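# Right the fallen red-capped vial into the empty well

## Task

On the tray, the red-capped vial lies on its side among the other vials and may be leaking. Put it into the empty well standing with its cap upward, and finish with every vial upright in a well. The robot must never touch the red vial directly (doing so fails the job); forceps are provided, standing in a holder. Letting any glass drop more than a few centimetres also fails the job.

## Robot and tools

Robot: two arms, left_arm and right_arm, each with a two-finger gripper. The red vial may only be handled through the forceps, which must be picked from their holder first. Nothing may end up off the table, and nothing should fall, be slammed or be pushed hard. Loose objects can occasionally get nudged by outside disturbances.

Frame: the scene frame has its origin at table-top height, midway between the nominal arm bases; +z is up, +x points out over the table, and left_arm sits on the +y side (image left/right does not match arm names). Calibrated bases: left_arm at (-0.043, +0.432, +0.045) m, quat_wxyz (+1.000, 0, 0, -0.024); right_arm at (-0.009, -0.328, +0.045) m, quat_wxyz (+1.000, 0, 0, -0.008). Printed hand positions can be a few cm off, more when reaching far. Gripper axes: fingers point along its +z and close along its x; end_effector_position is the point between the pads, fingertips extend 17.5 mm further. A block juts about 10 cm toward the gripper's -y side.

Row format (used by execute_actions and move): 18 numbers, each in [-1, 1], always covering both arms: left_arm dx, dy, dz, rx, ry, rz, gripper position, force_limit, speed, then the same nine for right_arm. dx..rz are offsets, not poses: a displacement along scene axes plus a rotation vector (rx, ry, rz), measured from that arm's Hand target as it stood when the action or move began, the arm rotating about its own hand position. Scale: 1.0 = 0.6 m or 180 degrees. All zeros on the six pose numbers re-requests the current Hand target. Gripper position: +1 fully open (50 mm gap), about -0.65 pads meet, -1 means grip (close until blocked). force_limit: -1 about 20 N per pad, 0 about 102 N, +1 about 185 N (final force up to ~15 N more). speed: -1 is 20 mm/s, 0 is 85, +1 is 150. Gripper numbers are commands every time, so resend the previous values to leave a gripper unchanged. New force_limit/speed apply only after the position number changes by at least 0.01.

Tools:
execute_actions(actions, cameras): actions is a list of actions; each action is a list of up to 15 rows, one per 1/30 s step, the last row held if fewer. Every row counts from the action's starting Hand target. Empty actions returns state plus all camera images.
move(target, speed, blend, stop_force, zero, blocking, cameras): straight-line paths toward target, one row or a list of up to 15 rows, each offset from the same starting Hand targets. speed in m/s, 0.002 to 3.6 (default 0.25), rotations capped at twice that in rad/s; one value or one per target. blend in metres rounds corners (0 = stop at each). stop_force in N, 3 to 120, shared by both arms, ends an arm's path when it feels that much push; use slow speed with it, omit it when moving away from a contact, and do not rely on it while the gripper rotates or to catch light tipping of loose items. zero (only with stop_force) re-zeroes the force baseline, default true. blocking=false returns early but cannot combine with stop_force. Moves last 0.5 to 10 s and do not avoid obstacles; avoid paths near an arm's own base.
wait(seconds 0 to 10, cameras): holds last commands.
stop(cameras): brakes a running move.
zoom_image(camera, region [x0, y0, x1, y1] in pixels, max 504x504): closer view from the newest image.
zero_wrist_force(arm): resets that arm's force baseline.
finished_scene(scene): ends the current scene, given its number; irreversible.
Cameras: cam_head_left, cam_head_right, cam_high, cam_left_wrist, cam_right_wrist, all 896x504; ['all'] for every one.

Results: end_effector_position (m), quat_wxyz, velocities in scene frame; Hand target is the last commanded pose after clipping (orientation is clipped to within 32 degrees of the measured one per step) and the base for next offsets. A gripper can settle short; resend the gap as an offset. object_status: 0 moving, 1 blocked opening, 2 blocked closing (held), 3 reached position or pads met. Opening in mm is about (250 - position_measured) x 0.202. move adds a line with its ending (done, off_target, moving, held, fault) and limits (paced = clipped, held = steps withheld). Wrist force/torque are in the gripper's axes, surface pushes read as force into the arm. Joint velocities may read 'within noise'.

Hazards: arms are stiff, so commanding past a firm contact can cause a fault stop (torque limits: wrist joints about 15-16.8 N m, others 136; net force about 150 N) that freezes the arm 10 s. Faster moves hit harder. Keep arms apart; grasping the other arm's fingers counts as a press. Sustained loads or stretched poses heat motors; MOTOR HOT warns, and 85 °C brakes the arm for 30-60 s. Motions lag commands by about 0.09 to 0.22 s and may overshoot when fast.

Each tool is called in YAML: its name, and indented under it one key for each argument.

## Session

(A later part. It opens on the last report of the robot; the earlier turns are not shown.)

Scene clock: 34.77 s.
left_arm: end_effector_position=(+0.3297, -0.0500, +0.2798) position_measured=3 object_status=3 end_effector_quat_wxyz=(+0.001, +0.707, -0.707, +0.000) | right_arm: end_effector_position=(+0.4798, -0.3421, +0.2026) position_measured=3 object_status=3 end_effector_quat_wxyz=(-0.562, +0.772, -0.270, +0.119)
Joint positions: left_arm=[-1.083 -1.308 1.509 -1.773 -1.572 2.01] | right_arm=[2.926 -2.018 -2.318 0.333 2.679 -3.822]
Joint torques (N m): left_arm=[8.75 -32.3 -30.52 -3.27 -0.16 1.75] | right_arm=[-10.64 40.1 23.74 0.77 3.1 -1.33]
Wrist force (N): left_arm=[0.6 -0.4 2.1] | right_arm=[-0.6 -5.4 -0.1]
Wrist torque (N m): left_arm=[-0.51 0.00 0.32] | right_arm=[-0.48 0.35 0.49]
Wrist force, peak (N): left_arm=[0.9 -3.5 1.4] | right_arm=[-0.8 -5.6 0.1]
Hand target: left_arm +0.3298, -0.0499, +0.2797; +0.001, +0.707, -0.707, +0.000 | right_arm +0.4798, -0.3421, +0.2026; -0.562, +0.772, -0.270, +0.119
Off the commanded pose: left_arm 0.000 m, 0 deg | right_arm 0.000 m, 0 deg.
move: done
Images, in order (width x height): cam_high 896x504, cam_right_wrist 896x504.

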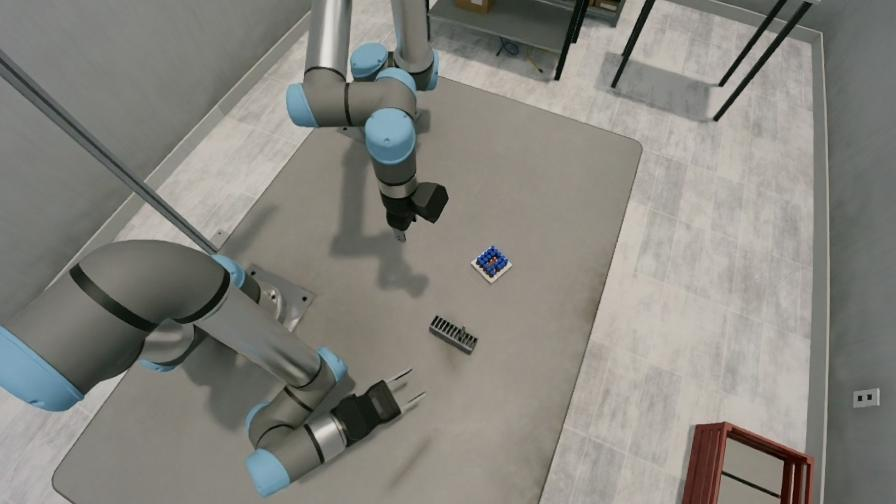

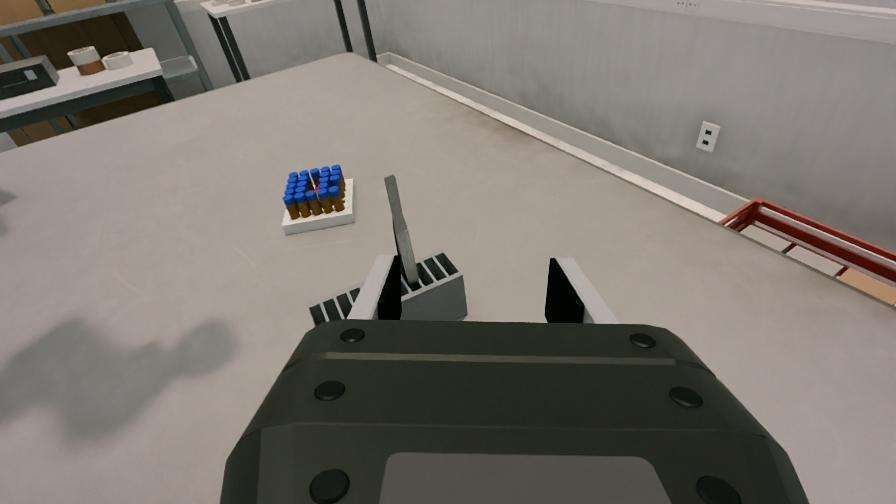

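move:
  target: [0.147,-0.172,-0.248,-0.0237,-0.3884,-0.0339,1,1,1, 0,0,0,0,0,0,1,1,1]
  cameras: ["cam_right_wrist","cam_left_wrist"]

zoom_image:
  camera: "cam_left_wrist"
  region: [350, 60, 650, 330]

Scene clock: 38.07 s.
left_arm: end_effector_position=(+0.4179, -0.1532, +0.1309) position_measured=3 object_status=3 end_effector_quat_wxyz=(-0.380, +0.543, -0.614, +0.429) end_effector_velocity=(+0.000, +0.000, +0.001) end_effector_angular_velocity=(-0.003, -0.003, +0.000) | right_arm: end_effector_position=(+0.4798, -0.3421, +0.2026) position_measured=3 object_status=3 end_effector_quat_wxyz=(-0.562, +0.772, -0.270, +0.119)
Joint positions: left_arm=[-1.37 -0.763 1.814 -3.261 -0.442 2.259] | right_arm=[2.926 -2.018 -2.318 0.333 2.679 -3.822]
Joint velocities: left_arm=[0 0.001 -0.001 -0.005 0.002 0.003] | right_arm=[within noise]
Joint torques (N m): left_arm=[13.78 -38.68 -16 -5.34 4.13 1.47] | right_arm=[-9.86 39.55 24.69 0.7 3.31 -1.33]
Wrist force (N): left_arm=[1.3 0.1 0.3] | right_arm=[-0.7 -5.0 0.1]
Wrist torque (N m): left_arm=[-0.19 -0.16 0.25] | right_arm=[-0.43 0.36 0.49]
Wrist force, peak (N): left_arm=[1.6 1.6 1.4] | right_arm=[-0.9 -5.6 0.3]
Hand target: left_arm +0.4180, -0.1531, +0.1309; +0.380, -0.543, +0.614, -0.429 | right_arm +0.4798, -0.3421, +0.2026; -0.562, +0.772, -0.270, +0.119
Off the commanded pose: left_arm 0.000 m, 0 deg | right_arm 0.000 m, 0 deg.
move: done
Images, in order (width x height): cam_left_wrist 896x504, cam_right_wrist 896x504.

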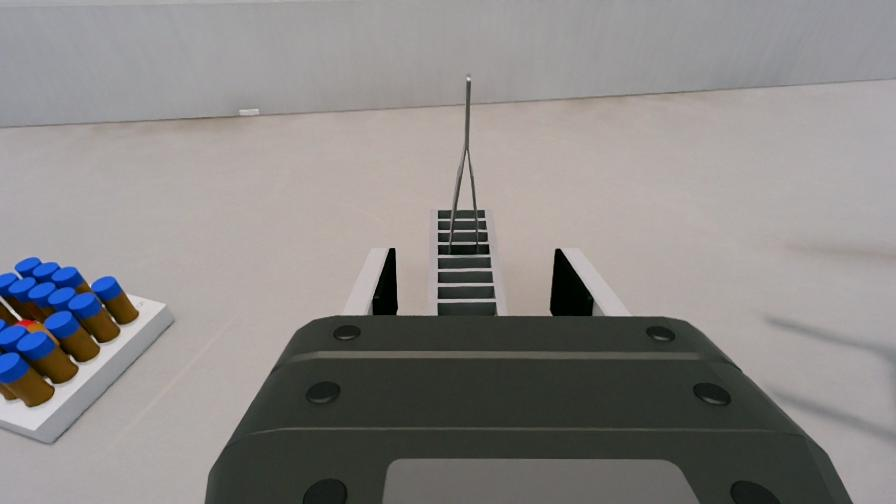

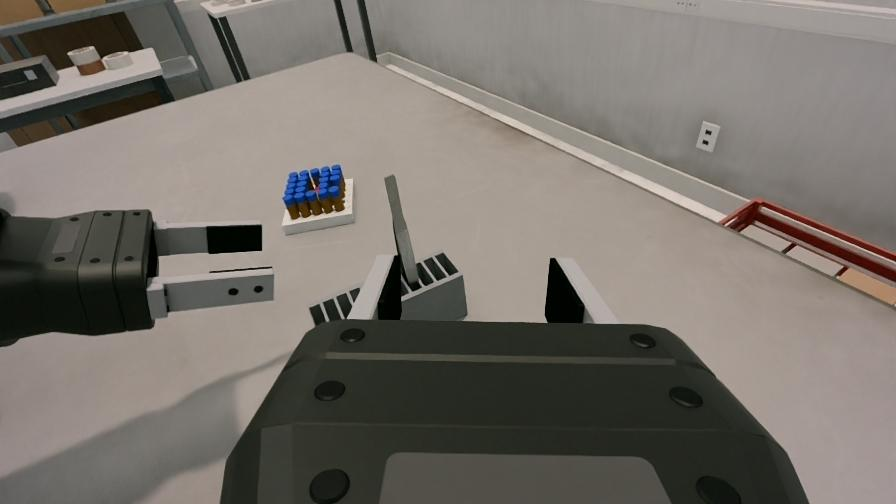

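Scaled by 1.680 from the camera's 896x504 image, which has a finer 1280x720 frame.

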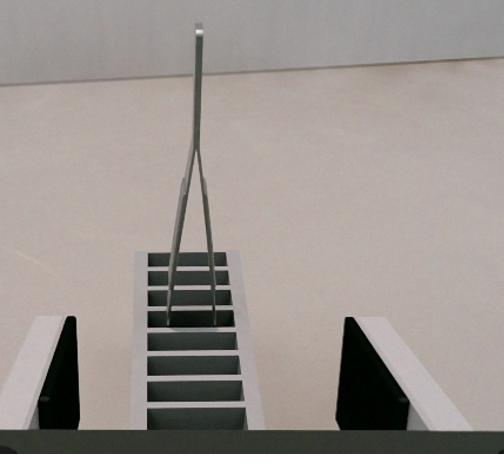

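move:
  target: [0.1917,-0.0248,-0.0698,0,0,0,1,1,1, 0,0,0,0,0,0,1,1,1]
  speed: 0.1
  stop_force: 5
  cameras: ["cam_right_wrist","cam_left_wrist"]

zoom_image:
  camera: "cam_left_wrist"
  region: [350, 60, 650, 330]

zoom_image:
  camera: "cam_right_wrist"
  region: [300, 150, 500, 330]

Scene clock: 41.10 s.
left_arm: end_effector_position=(+0.5330, -0.1680, +0.0890) position_measured=3 object_status=3 end_effector_quat_wxyz=(-0.380, +0.543, -0.614, +0.429) | right_arm: end_effector_position=(+0.4798, -0.3421, +0.2026) position_measured=3 object_status=3 end_effector_quat_wxyz=(-0.562, +0.772, -0.270, +0.119)
Joint positions: left_arm=[-1.194 -0.543 1.519 -3.422 -0.563 2.526] | right_arm=[2.926 -2.018 -2.318 0.333 2.679 -3.822]
Joint torques (N m): left_arm=[-13.59 -68.01 -22.29 -0.9 3.78 1.67] | right_arm=[-9.4 38.96 23.65 0.72 3.6 -1.57]
Wrist force (N): left_arm=[0.9 0.1 0.2] | right_arm=[-0.8 -5.2 0.3]
Wrist torque (N m): left_arm=[-0.20 -0.11 0.24] | right_arm=[-0.45 0.39 0.50]
Wrist force, peak (N): left_arm=[1.3 0.3 2.1] | right_arm=[-0.7 -5.6 0.0]
Hand target: left_arm +0.5330, -0.1680, +0.0891; +0.380, -0.543, +0.614, -0.429 | right_arm +0.4798, -0.3421, +0.2026; -0.562, +0.772, -0.270, +0.119
Off the commanded pose: left_arm 0.000 m, 0 deg | right_arm 0.000 m, 0 deg.
move: done
Images, in order (width x height): cam_left_wrist 896x504, cam_right_wrist 896x504.

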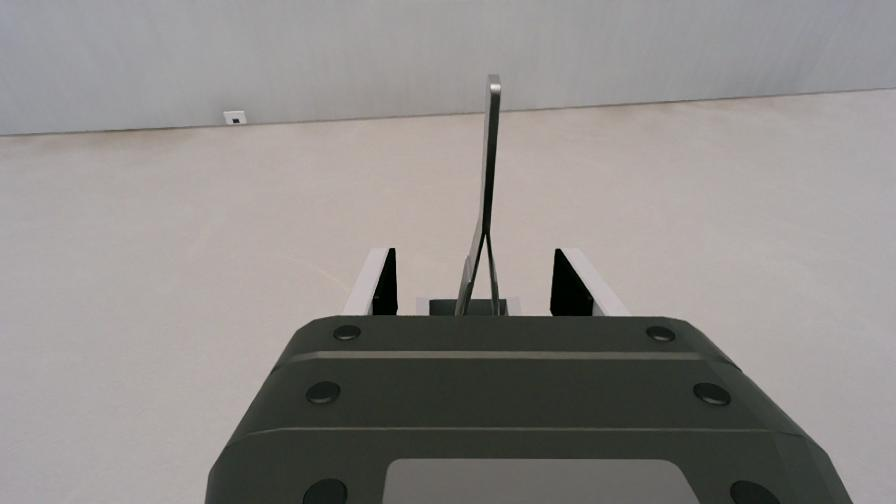

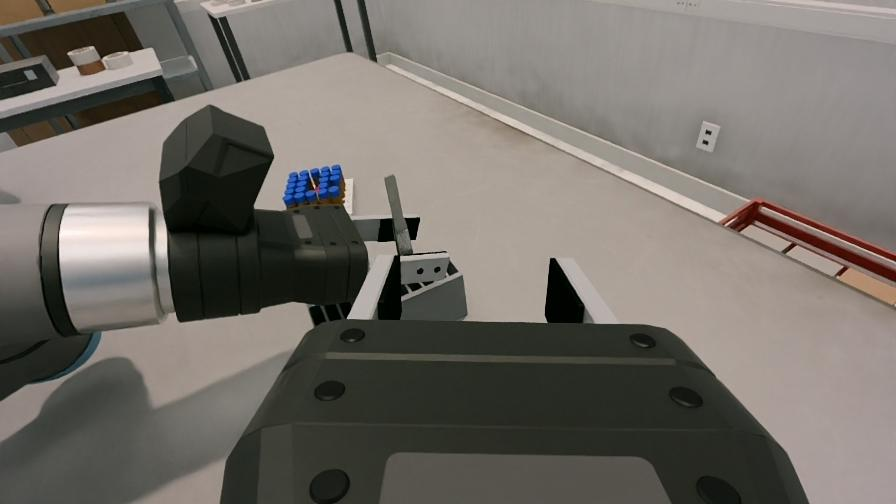

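Scaled by 1.680 from the camera's 896x504 image, which has a finer 1280x720 frame.

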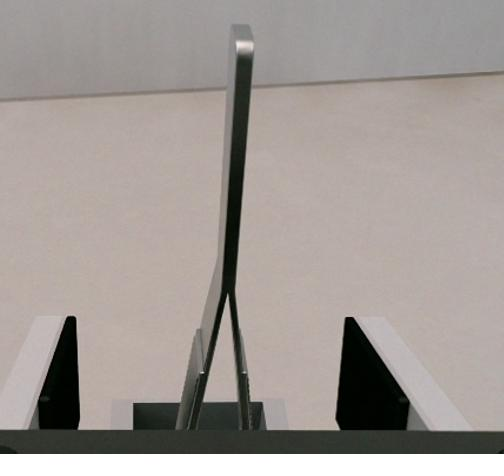

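Scaled by 2.520 from the camera's 896x504 image, which has a finer 1280x720 frame.

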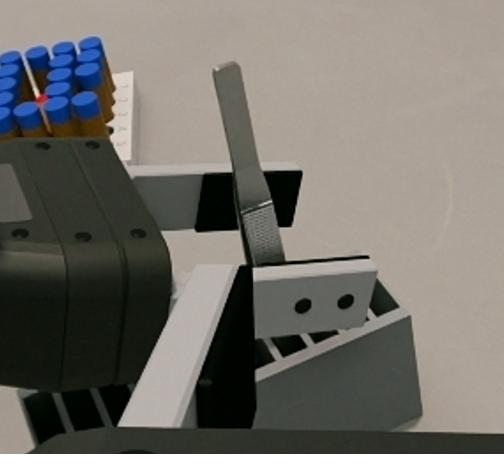

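move:
  target: [-0.0045,-0.0018,0.0014,0,0,0,1,-1,-1, 0,0,0,0,0,0,1,1,1]
  speed: 0.05
  cameras: []

move:
  target: [0,0,0,0,0,0,-0.2,-1,-1, 0,0,0,0,0,0,1,1,1]
  cameras: ["cam_right_wrist","cam_left_wrist"]

zoom_image:
  camera: "cam_left_wrist"
  region: [350, 60, 650, 330]

zoom_image:
  camera: "cam_right_wrist"
  region: [300, 150, 500, 330]

Scene clock: 44.07 s.
left_arm: end_effector_position=(+0.5303, -0.1691, +0.0899) position_measured=3 object_status=3 end_effector_quat_wxyz=(-0.380, +0.543, -0.614, +0.429) | right_arm: end_effector_position=(+0.4798, -0.3421, +0.2026) position_measured=3 object_status=3 end_effector_quat_wxyz=(-0.562, +0.772, -0.270, +0.119)
Joint positions: left_arm=[-1.198 -0.546 1.523 -3.417 -0.56 2.52] | right_arm=[2.926 -2.018 -2.318 0.333 2.679 -3.822]
Joint torques (N m): left_arm=[-4.85 -62.26 -11.39 -1.84 2.87 -0.11] | right_arm=[-8.95 40.41 24.83 0.75 3.5 -1.37]
Wrist force (N): left_arm=[0.9 0.2 0.3] | right_arm=[-0.6 -5.4 0.1]
Wrist torque (N m): left_arm=[-0.17 -0.10 0.24] | right_arm=[-0.49 0.35 0.49]
Wrist force, peak (N): left_arm=[1.4 0.0 0.7] | right_arm=[-0.6 -5.6 0.3]
Hand target: left_arm +0.5303, -0.1691, +0.0899; +0.380, -0.543, +0.614, -0.429 | right_arm +0.4798, -0.3421, +0.2026; -0.562, +0.772, -0.270, +0.119
Off the commanded pose: left_arm 0.000 m, 0 deg | right_arm 0.000 m, 0 deg.
move: done
No camera images: "cameras" was empty.

Scene clock: 46.10 s.
left_arm: end_effector_position=(+0.5303, -0.1691, +0.0899) position_measured=182 object_status=0 end_effector_quat_wxyz=(-0.380, +0.543, -0.614, +0.429) | right_arm: end_effector_position=(+0.4798, -0.3421, +0.2026) position_measured=3 object_status=3 end_effector_quat_wxyz=(-0.562, +0.772, -0.270, +0.119)
Joint positions: left_arm=[-1.198 -0.546 1.523 -3.417 -0.56 2.52] | right_arm=[2.926 -2.018 -2.318 0.333 2.679 -3.822]
Joint torques (N m): left_arm=[13.87 -48.37 -21.82 -4.85 -0.99 1.6] | right_arm=[-8.84 40.27 24.93 0.94 3.38 -1.23]
Wrist force (N): left_arm=[1.0 0.3 0.3] | right_arm=[-0.8 -5.2 0.2]
Wrist torque (N m): left_arm=[-0.16 -0.12 0.24] | right_arm=[-0.45 0.38 0.49]
Wrist force, peak (N): left_arm=[1.3 -0.2 0.5] | right_arm=[-0.7 -5.6 0.4]
Hand target: left_arm +0.5303, -0.1691, +0.0899; +0.380, -0.543, +0.614, -0.429 | right_arm +0.4798, -0.3421, +0.2026; -0.562, +0.772, -0.270, +0.119
Off the commanded pose: left_arm 0.000 m, 0 deg | right_arm 0.000 m, 0 deg.
move: done
Images, in order (width x height): cam_left_wrist 896x504, cam_right_wrist 896x504.

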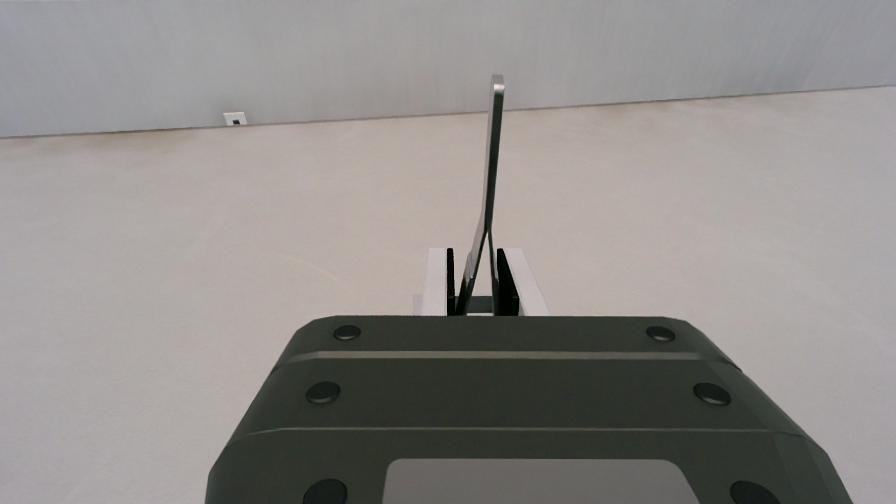

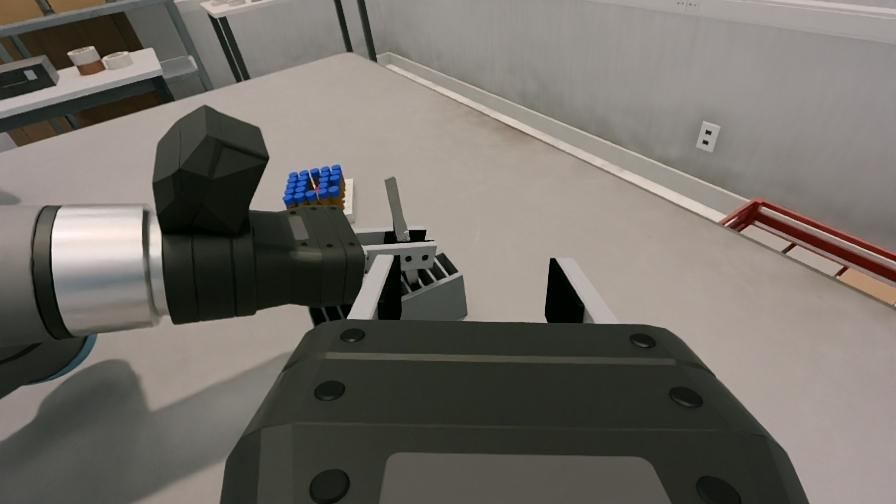

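Scaled by 1.680 from the camera's 896x504 image, which has a finer 1280x720 frame.

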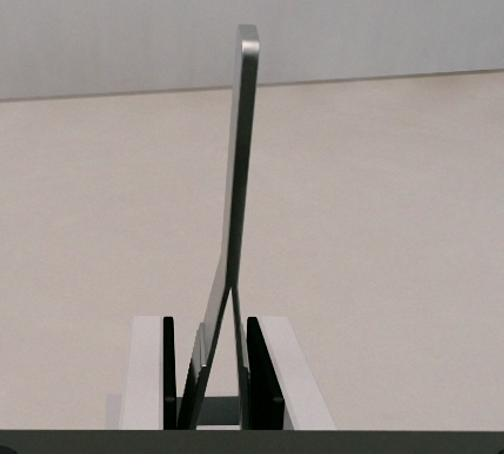

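Scaled by 2.520 from the camera's 896x504 image, which has a finer 1280x720 frame.

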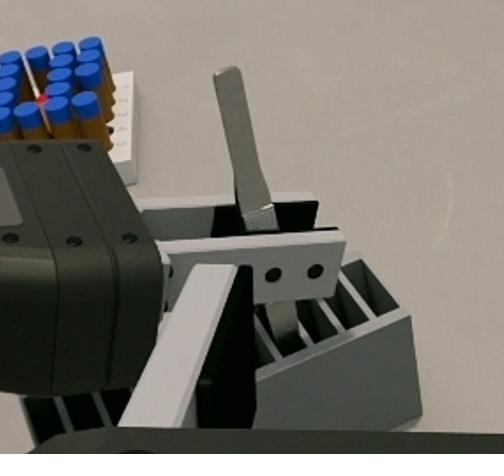

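move:
  target: [0,0,0,0,0,0,-0.32,-1,-1, 0,0,0,0,0,0,1,1,1]
  cameras: ["cam_right_wrist","cam_left_wrist"]

zoom_image:
  camera: "cam_left_wrist"
  region: [350, 60, 650, 330]

zoom_image:
  camera: "cam_right_wrist"
  region: [300, 150, 500, 330]

Scene clock: 46.77 s.
left_arm: end_effector_position=(+0.5303, -0.1691, +0.0899) position_measured=200 object_status=3 end_effector_quat_wxyz=(-0.380, +0.543, -0.614, +0.429) | right_arm: end_effector_position=(+0.4798, -0.3421, +0.2026) position_measured=3 object_status=3 end_effector_quat_wxyz=(-0.562, +0.772, -0.270, +0.119)
Joint positions: left_arm=[-1.198 -0.546 1.523 -3.417 -0.56 2.52] | right_arm=[2.926 -2.018 -2.318 0.333 2.679 -3.822]
Joint torques (N m): left_arm=[14.84 -47.37 -21.64 -4.93 -1.02 1.6] | right_arm=[-9.54 40.04 24.57 0.84 3.61 -1.38]
Wrist force (N): left_arm=[1.1 -0.3 0.2] | right_arm=[-0.7 -5.3 0.1]
Wrist torque (N m): left_arm=[-0.21 -0.13 0.24] | right_arm=[-0.47 0.36 0.49]
Wrist force, peak (N): left_arm=[1.4 -0.4 0.2] | right_arm=[-0.6 -5.5 0.4]
Hand target: left_arm +0.5303, -0.1691, +0.0899; +0.380, -0.543, +0.614, -0.429 | right_arm +0.4798, -0.3421, +0.2026; -0.562, +0.772, -0.270, +0.119
Off the commanded pose: left_arm 0.000 m, 0 deg | right_arm 0.000 m, 0 deg.
move: done
Images, in order (width x height): cam_left_wrist 896x504, cam_right_wrist 896x504.

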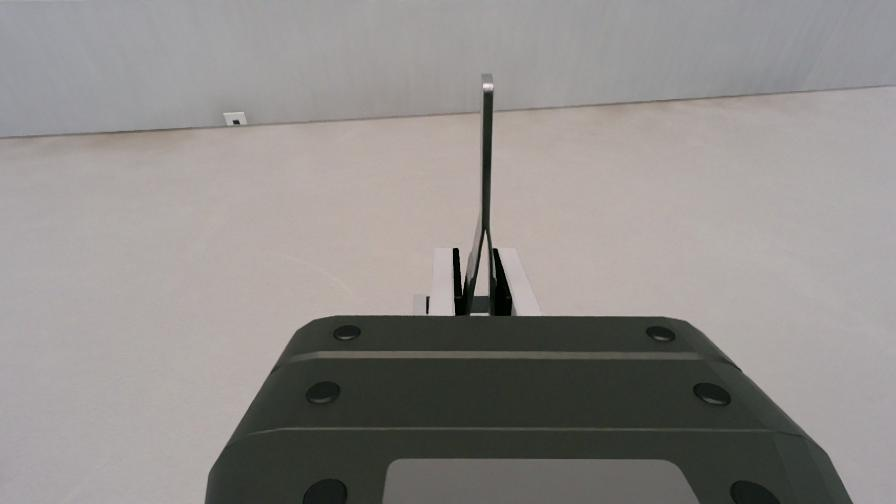

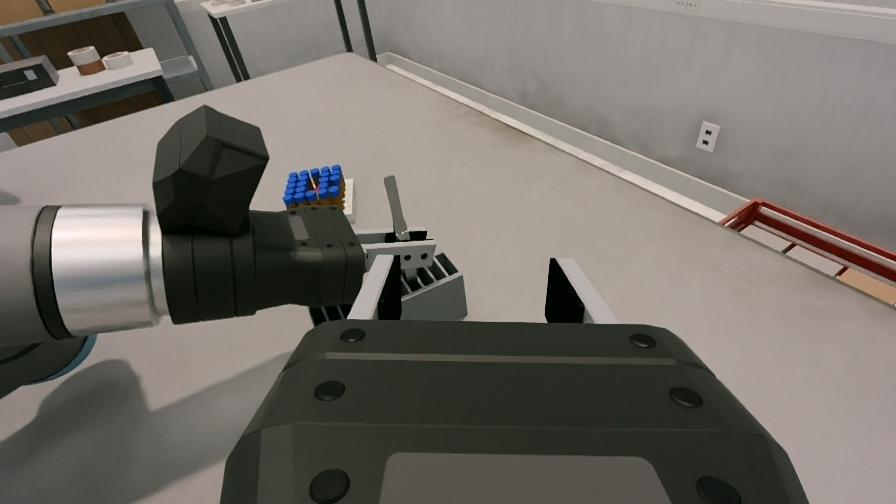

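Scaled by 1.680 from the camera's 896x504 image, which has a finer 1280x720 frame.

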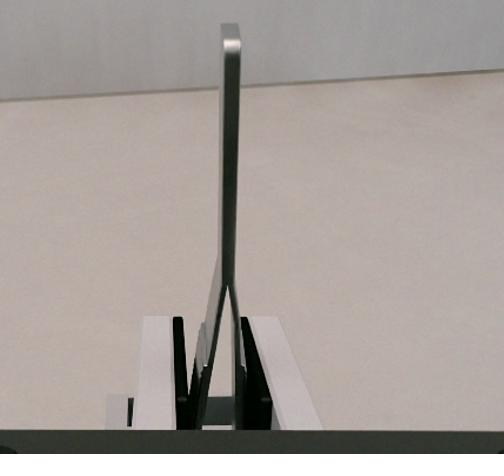

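Scaled by 2.520 from the camera's 896x504 image, which has a finer 1280x720 frame.

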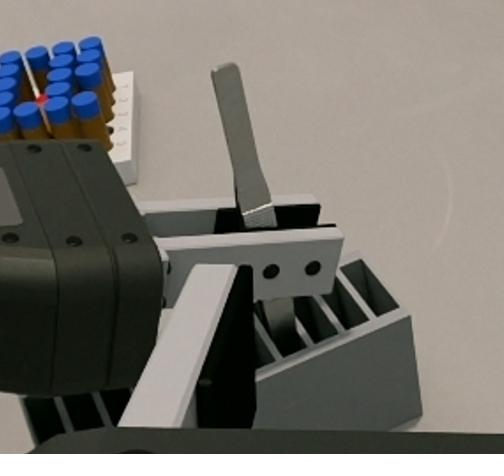

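move:
  target: [0,0,0,0,0,0,-0.38,-1,-1, 0,0,0,0,0,0,1,1,1]
  cameras: ["cam_right_wrist","cam_left_wrist"]

zoom_image:
  camera: "cam_left_wrist"
  region: [350, 60, 650, 330]

zoom_image:
  camera: "cam_right_wrist"
  region: [300, 150, 500, 330]

Scene clock: 47.40 s.
left_arm: end_effector_position=(+0.5303, -0.1691, +0.0899) position_measured=209 object_status=3 end_effector_quat_wxyz=(-0.380, +0.543, -0.614, +0.429) | right_arm: end_effector_position=(+0.4798, -0.3421, +0.2026) position_measured=3 object_status=3 end_effector_quat_wxyz=(-0.562, +0.772, -0.270, +0.119)
Joint positions: left_arm=[-1.198 -0.546 1.523 -3.417 -0.56 2.52] | right_arm=[2.926 -2.018 -2.318 0.333 2.679 -3.822]
Joint torques (N m): left_arm=[12.95 -48.13 -22.09 -4.84 -0.97 1.52] | right_arm=[-9.63 40.8 24.09 0.72 3.55 -1.39]
Wrist force (N): left_arm=[1.2 -0.1 0.2] | right_arm=[-1.0 -5.3 0.5]
Wrist torque (N m): left_arm=[-0.21 -0.15 0.25] | right_arm=[-0.47 0.41 0.49]
Wrist force, peak (N): left_arm=[1.3 0.0 0.4] | right_arm=[-0.7 -5.5 -0.1]
Hand target: left_arm +0.5303, -0.1691, +0.0899; +0.380, -0.543, +0.614, -0.429 | right_arm +0.4798, -0.3421, +0.2026; -0.562, +0.772, -0.270, +0.119
Off the commanded pose: left_arm 0.000 m, 0 deg | right_arm 0.000 m, 0 deg.
move: done
Images, in order (width x height): cam_left_wrist 896x504, cam_right_wrist 896x504.

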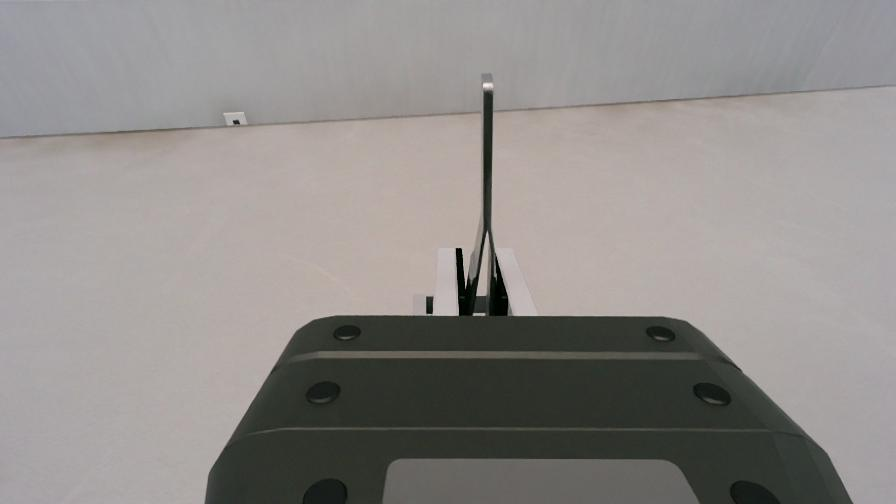

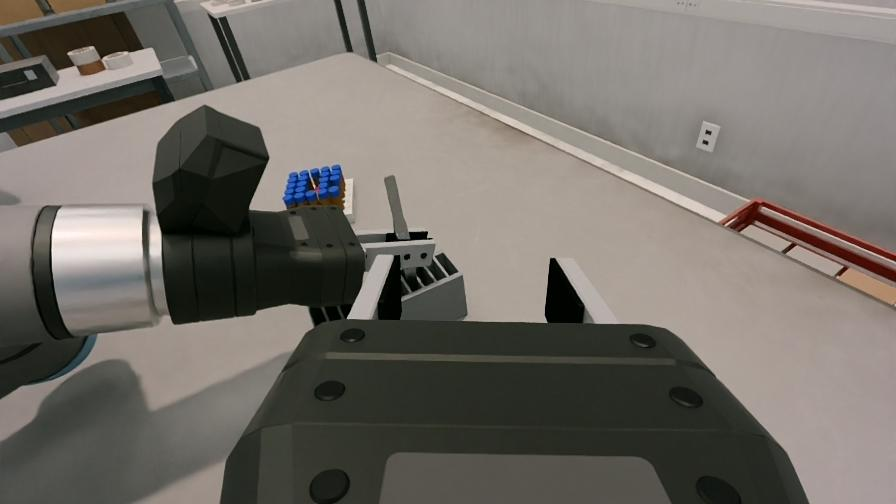

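Scaled by 1.680 from the camera's 896x504 image, which has a finer 1280x720 frame.

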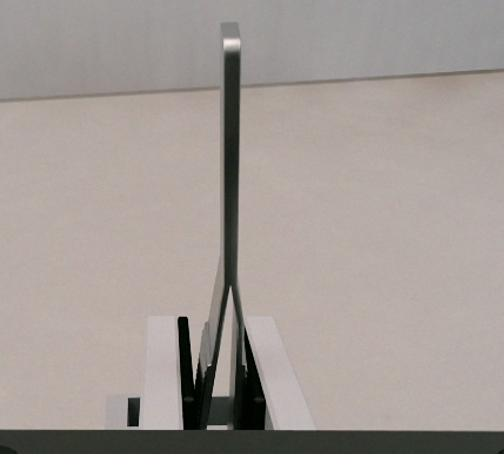

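Scaled by 2.520 from the camera's 896x504 image, which has a finer 1280x720 frame.

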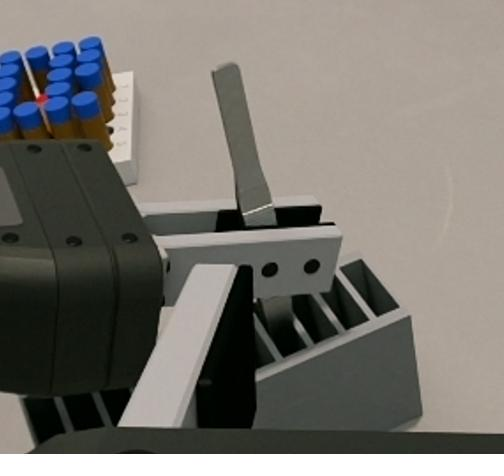

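move:
  target: [0,0,0.05,0,0,0,-0.38,-1,-1, 0,0,0,0,0,0,1,1,1]
  speed: 0.05
  cameras: ["cam_right_wrist","cam_left_wrist"]

zoom_image:
  camera: "cam_right_wrist"
  region: [300, 100, 500, 330]

Scene clock: 48.53 s.
left_arm: end_effector_position=(+0.5303, -0.1690, +0.1200) position_measured=209 object_status=3 end_effector_quat_wxyz=(-0.380, +0.543, -0.614, +0.429) end_effector_velocity=(-0.002, -0.001, -0.004) end_effector_angular_velocity=(+0.000, +0.000, -0.003) | right_arm: end_effector_position=(+0.4798, -0.3421, +0.2026) position_measured=3 object_status=3 end_effector_quat_wxyz=(-0.562, +0.772, -0.270, +0.119)
Joint positions: left_arm=[-1.198 -0.604 1.539 -3.375 -0.56 2.52] | right_arm=[2.926 -2.018 -2.318 0.333 2.679 -3.822]
Joint velocities: left_arm=[-0.003 0.007 0.001 -0.007 0 0] | right_arm=[within noise]
Joint torques (N m): left_arm=[12.06 -45.46 -21.5 -5.23 -0.8 -1.74] | right_arm=[-9.64 40.72 23.91 0.66 3.59 -1.34]
Wrist force (N): left_arm=[1.2 0.2 0.4] | right_arm=[-0.5 -5.2 0.1]
Wrist torque (N m): left_arm=[-0.20 -0.14 0.24] | right_arm=[-0.46 0.34 0.49]
Wrist force, peak (N): left_arm=[1.4 1.3 0.7] | right_arm=[-0.9 -5.6 -0.1]
Hand target: left_arm +0.5303, -0.1691, +0.1199; +0.380, -0.543, +0.614, -0.429 | right_arm +0.4798, -0.3421, +0.2026; -0.562, +0.772, -0.270, +0.119
Off the commanded pose: left_arm 0.000 m, 0 deg | right_arm 0.000 m, 0 deg.
move: done
Images, in order (width x height): cam_left_wrist 896x504, cam_right_wrist 896x504.

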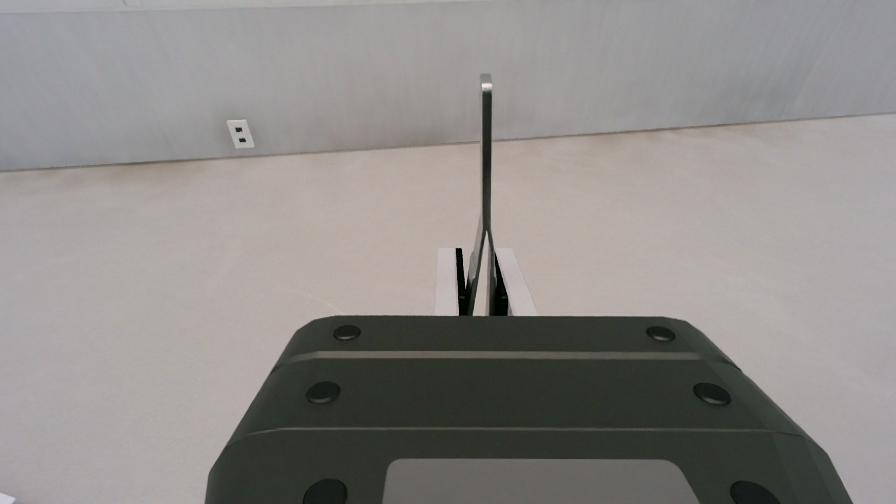

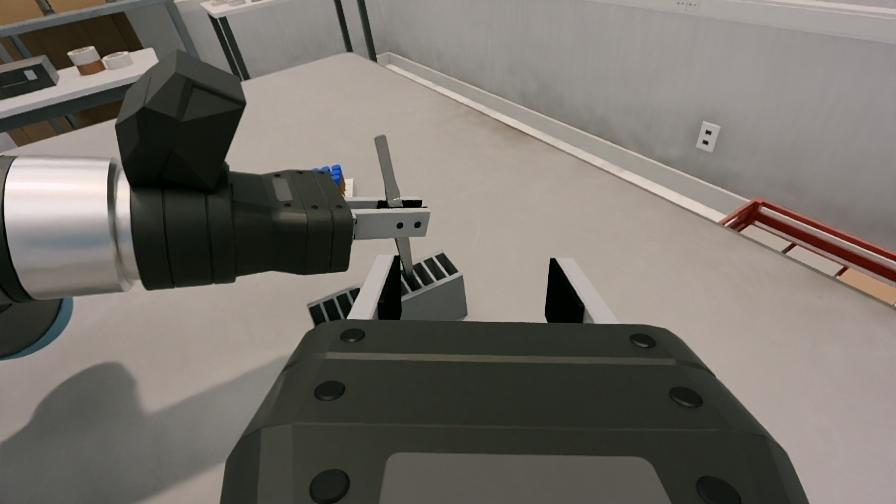

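Scaled by 2.191 from the camera's 896x504 image, which has a finer 1280x720 frame.

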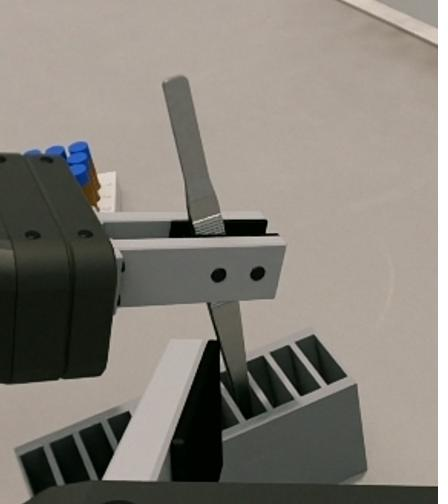

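move:
  target: [0,0,0.12,0,0,0,-0.38,-1,-1, 0,0,0,0,0,0,1,1,1]
  speed: 0.08
  cameras: ["cam_right_wrist","cam_left_wrist"]

zoom_image:
  camera: "cam_right_wrist"
  region: [300, 50, 500, 330]

Scene clock: 49.93 s.
left_arm: end_effector_position=(+0.5303, -0.1691, +0.1919) position_measured=209 object_status=3 end_effector_quat_wxyz=(-0.380, +0.543, -0.614, +0.429) | right_arm: end_effector_position=(+0.4798, -0.3421, +0.2026) position_measured=3 object_status=3 end_effector_quat_wxyz=(-0.562, +0.772, -0.270, +0.119)
Joint positions: left_arm=[-1.198 -0.734 1.556 -3.262 -0.56 2.52] | right_arm=[2.926 -2.018 -2.318 0.333 2.679 -3.822]
Joint torques (N m): left_arm=[11.68 -45.95 -12.75 -5.26 -1.06 -1.73] | right_arm=[-9.34 40.61 24.36 0.89 3.39 -1.29]
Wrist force (N): left_arm=[1.2 0.3 0.6] | right_arm=[-0.8 -5.4 0.1]
Wrist torque (N m): left_arm=[-0.18 -0.14 0.25] | right_arm=[-0.49 0.38 0.49]
Wrist force, peak (N): left_arm=[1.2 1.7 0.9] | right_arm=[-0.8 -5.7 0.0]
Hand target: left_arm +0.5303, -0.1691, +0.1919; +0.380, -0.543, +0.614, -0.429 | right_arm +0.4798, -0.3421, +0.2026; -0.562, +0.772, -0.270, +0.119
Off the commanded pose: left_arm 0.000 m, 0 deg | right_arm 0.000 m, 0 deg.
move: done
Images, in order (width x height): cam_left_wrist 896x504, cam_right_wrist 896x504.

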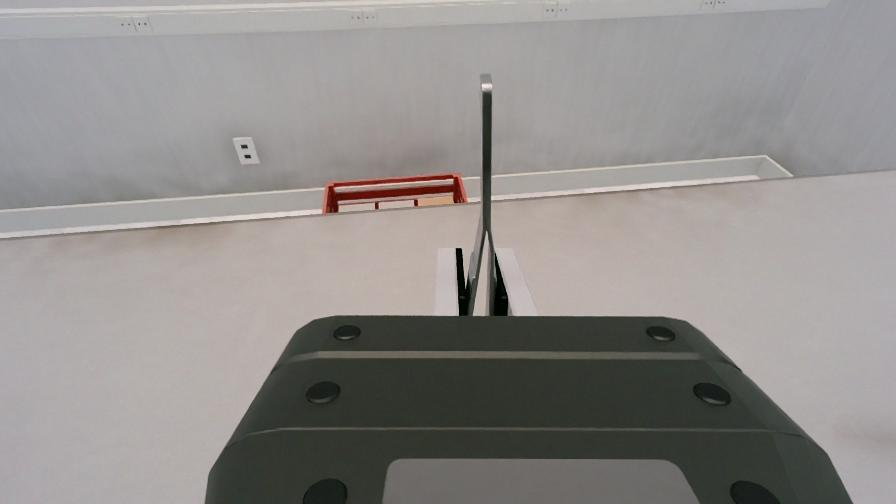

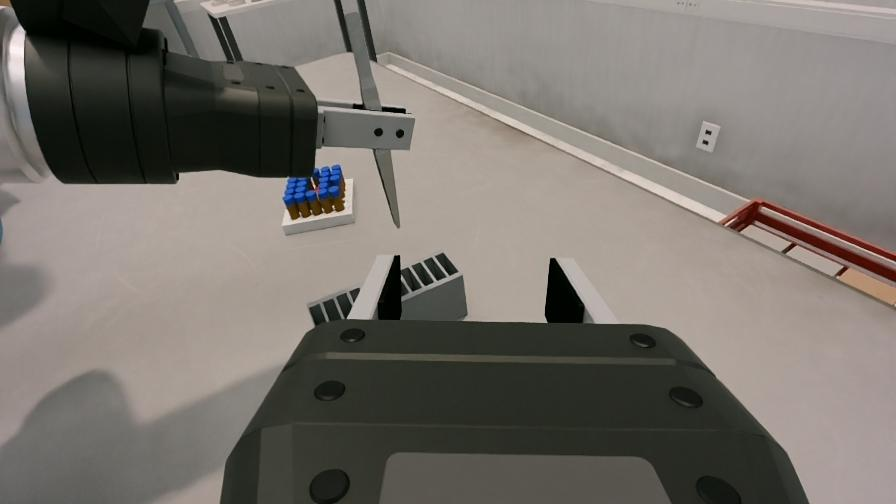

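Scaled by 1.800 from the camera's 896x504 image, which has a finer 1280x720 frame.

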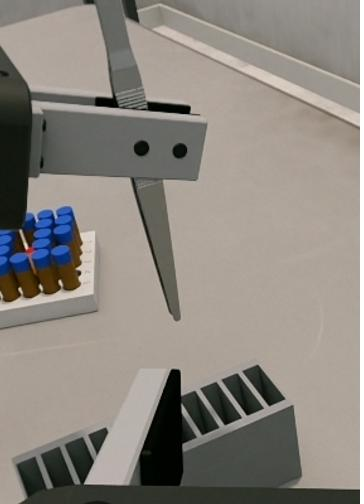

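move:
  target: [0,0,-0.165,0,0,0,-0.38,-1,-1, 0,0,0,0,0,0,1,1,1]
  speed: 0.06
  stop_force: 5
  cameras: ["cam_right_wrist","cam_left_wrist"]

zoom_image:
  camera: "cam_right_wrist"
  region: [300, 100, 500, 330]

Scene clock: 57.23 s.
left_arm: end_effector_position=(+0.5303, -0.1691, +0.0929) position_measured=209 object_status=3 end_effector_quat_wxyz=(-0.380, +0.543, -0.614, +0.429) | right_arm: end_effector_position=(+0.4798, -0.3421, +0.2026) position_measured=3 object_status=3 end_effector_quat_wxyz=(-0.562, +0.772, -0.270, +0.119)
Joint positions: left_arm=[-1.198 -0.552 1.525 -3.413 -0.56 2.52] | right_arm=[2.926 -2.018 -2.318 0.333 2.679 -3.822]
Joint torques (N m): left_arm=[-5.85 -68.14 -7.7 -1.04 -0.32 -0.02] | right_arm=[-7.61 40.04 24.69 0.81 3.4 -1.43]
Wrist force (N): left_arm=[1.2 0.0 0.5] | right_arm=[-0.6 -5.3 0.2]
Wrist torque (N m): left_arm=[-0.23 -0.15 0.24] | right_arm=[-0.48 0.35 0.49]
Wrist force, peak (N): left_arm=[1.0 1.4 0.7] | right_arm=[-0.9 -5.6 0.0]
Hand target: left_arm +0.5303, -0.1691, +0.0929; +0.380, -0.543, +0.614, -0.429 | right_arm +0.4798, -0.3421, +0.2026; -0.562, +0.772, -0.270, +0.119
Off the commanded pose: left_arm 0.000 m, 0 deg | right_arm 0.000 m, 0 deg.
move: done
Images, in order (width x height): cam_left_wrist 896x504, cam_right_wrist 896x504.

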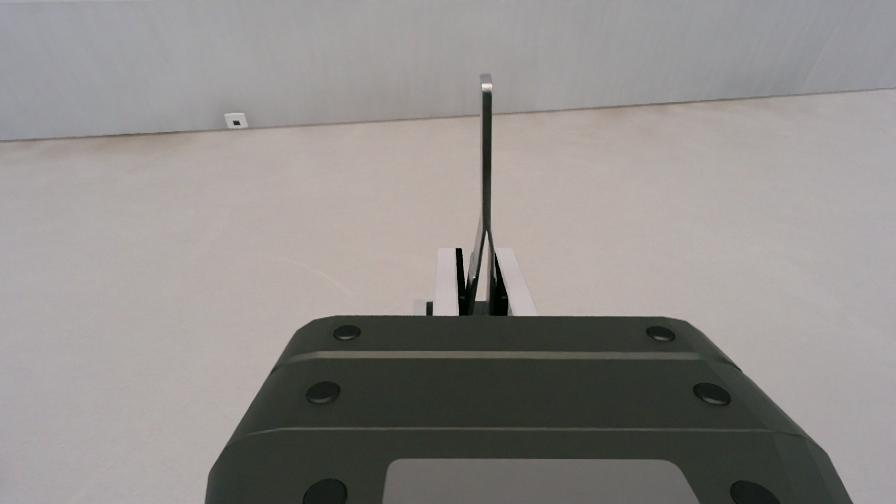

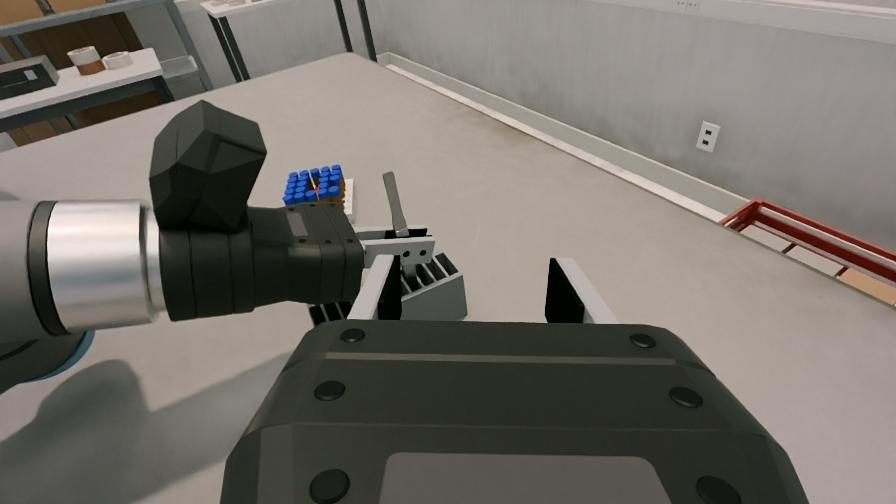

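Scaled by 2.191 from the camera's 896x504 image, which has a finer 1280x720 frame.

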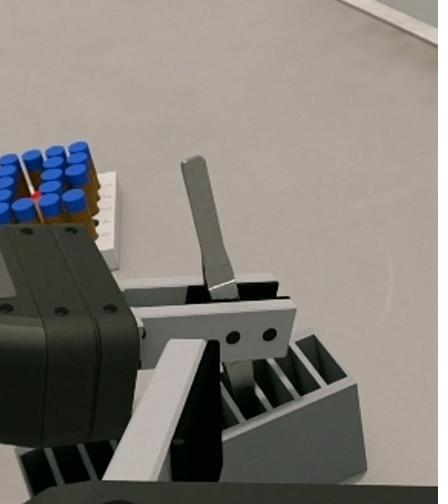

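move:
  target: [0,0,-0.0042,0,0,0,-0.38,-1,-1, 0,0,0,0,0,0,1,1,1]
  speed: 0.03
  stop_force: 5

move:
  target: [0,0,0,0,0,0,0.3,-1,-1, 0,0,0,0,0,0,1,1,1]
  cameras: ["cam_right_wrist","cam_left_wrist"]

zoom_image:
  camera: "cam_left_wrist"
  region: [350, 60, 650, 330]

Scene clock: 58.43 s.
left_arm: end_effector_position=(+0.5303, -0.1691, +0.0903) position_measured=209 object_status=3 end_effector_quat_wxyz=(-0.380, +0.543, -0.614, +0.429) | right_arm: end_effector_position=(+0.4798, -0.3421, +0.2026) position_measured=3 object_status=3 end_effector_quat_wxyz=(-0.562, +0.772, -0.270, +0.119)
Joint positions: left_arm=[-1.198 -0.547 1.523 -3.417 -0.56 2.52] | right_arm=[2.926 -2.018 -2.318 0.333 2.679 -3.822]
Joint torques (N m): left_arm=[-0.02 -63.15 -17.77 -2.12 -0.2 -1.63] | right_arm=[-7.98 39.66 23.78 0.95 3.55 -1.18]
Wrist force (N): left_arm=[1.1 0.3 0.5] | right_arm=[-0.8 -5.6 0.3]
Wrist torque (N m): left_arm=[-0.19 -0.13 0.24] | right_arm=[-0.52 0.39 0.49]
Wrist force, peak (N): left_arm=[1.4 0.2 0.4] | right_arm=[-0.8 -5.6 0.3]
Hand target: left_arm +0.5303, -0.1691, +0.0904; +0.380, -0.543, +0.614, -0.429 | right_arm +0.4798, -0.3421, +0.2026; -0.562, +0.772, -0.270, +0.119
Off the commanded pose: left_arm 0.000 m, 0 deg | right_arm 0.000 m, 0 deg.
move: done

Scene clock: 59.67 s.
left_arm: end_effector_position=(+0.5303, -0.1691, +0.0904) position_measured=107 object_status=0 end_effector_quat_wxyz=(-0.380, +0.543, -0.614, +0.429) | right_arm: end_effector_position=(+0.4798, -0.3421, +0.2026) position_measured=3 object_status=3 end_effector_quat_wxyz=(-0.562, +0.772, -0.270, +0.119)
Joint positions: left_arm=[-1.198 -0.547 1.523 -3.417 -0.56 2.52] | right_arm=[2.926 -2.018 -2.318 0.333 2.679 -3.822]
Joint torques (N m): left_arm=[7.94 -68.17 -7.37 -0.9 0 -1.61] | right_arm=[-8.76 39.75 23.79 0.89 3.66 -1.26]
Wrist force (N): left_arm=[1.1 0.1 0.3] | right_arm=[-0.7 -5.2 0.3]
Wrist torque (N m): left_arm=[-0.18 -0.12 0.24] | right_arm=[-0.45 0.36 0.49]
Wrist force, peak (N): left_arm=[1.3 -0.1 0.4] | right_arm=[-0.7 -5.7 0.0]
Hand target: left_arm +0.5303, -0.1691, +0.0904; +0.380, -0.543, +0.614, -0.429 | right_arm +0.4798, -0.3421, +0.2026; -0.562, +0.772, -0.270, +0.119
Off the commanded pose: left_arm 0.000 m, 0 deg | right_arm 0.000 m, 0 deg.
move: done
Images, in order (width x height): cam_left_wrist 896x504, cam_right_wrist 896x504.

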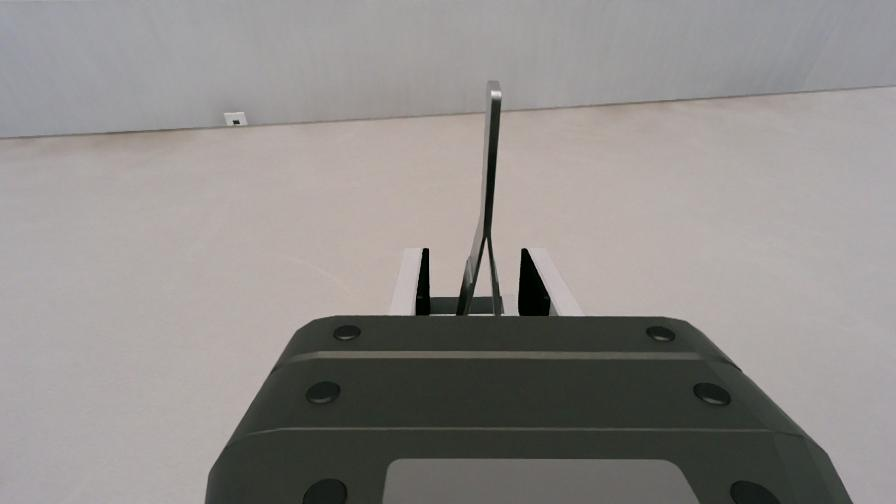

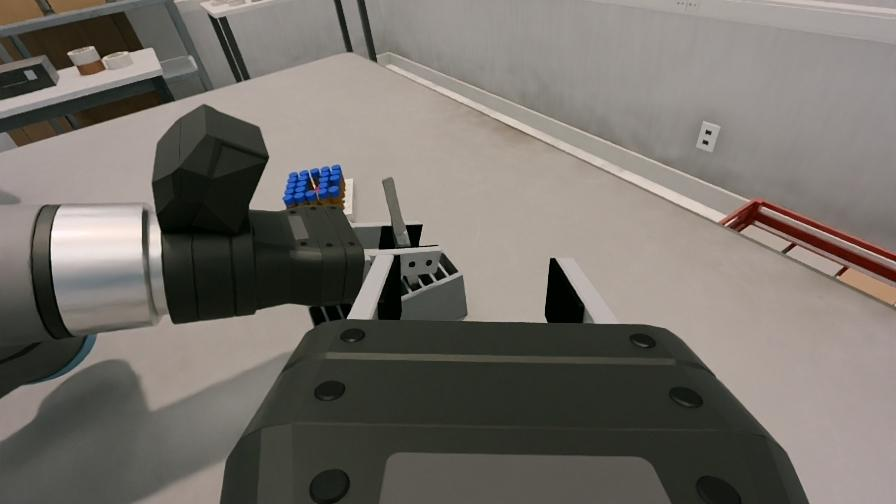

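Scaled by 1.680 from the camera's 896x504 image, which has a finer 1280x720 frame.

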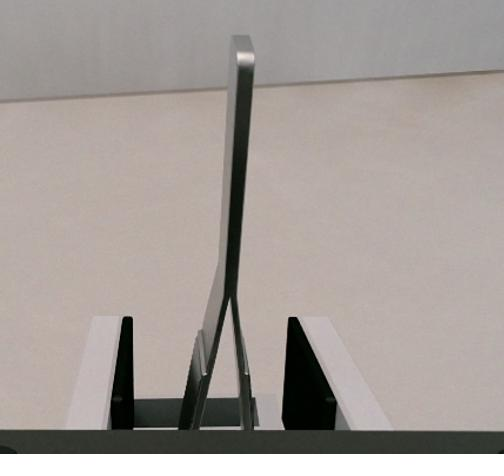

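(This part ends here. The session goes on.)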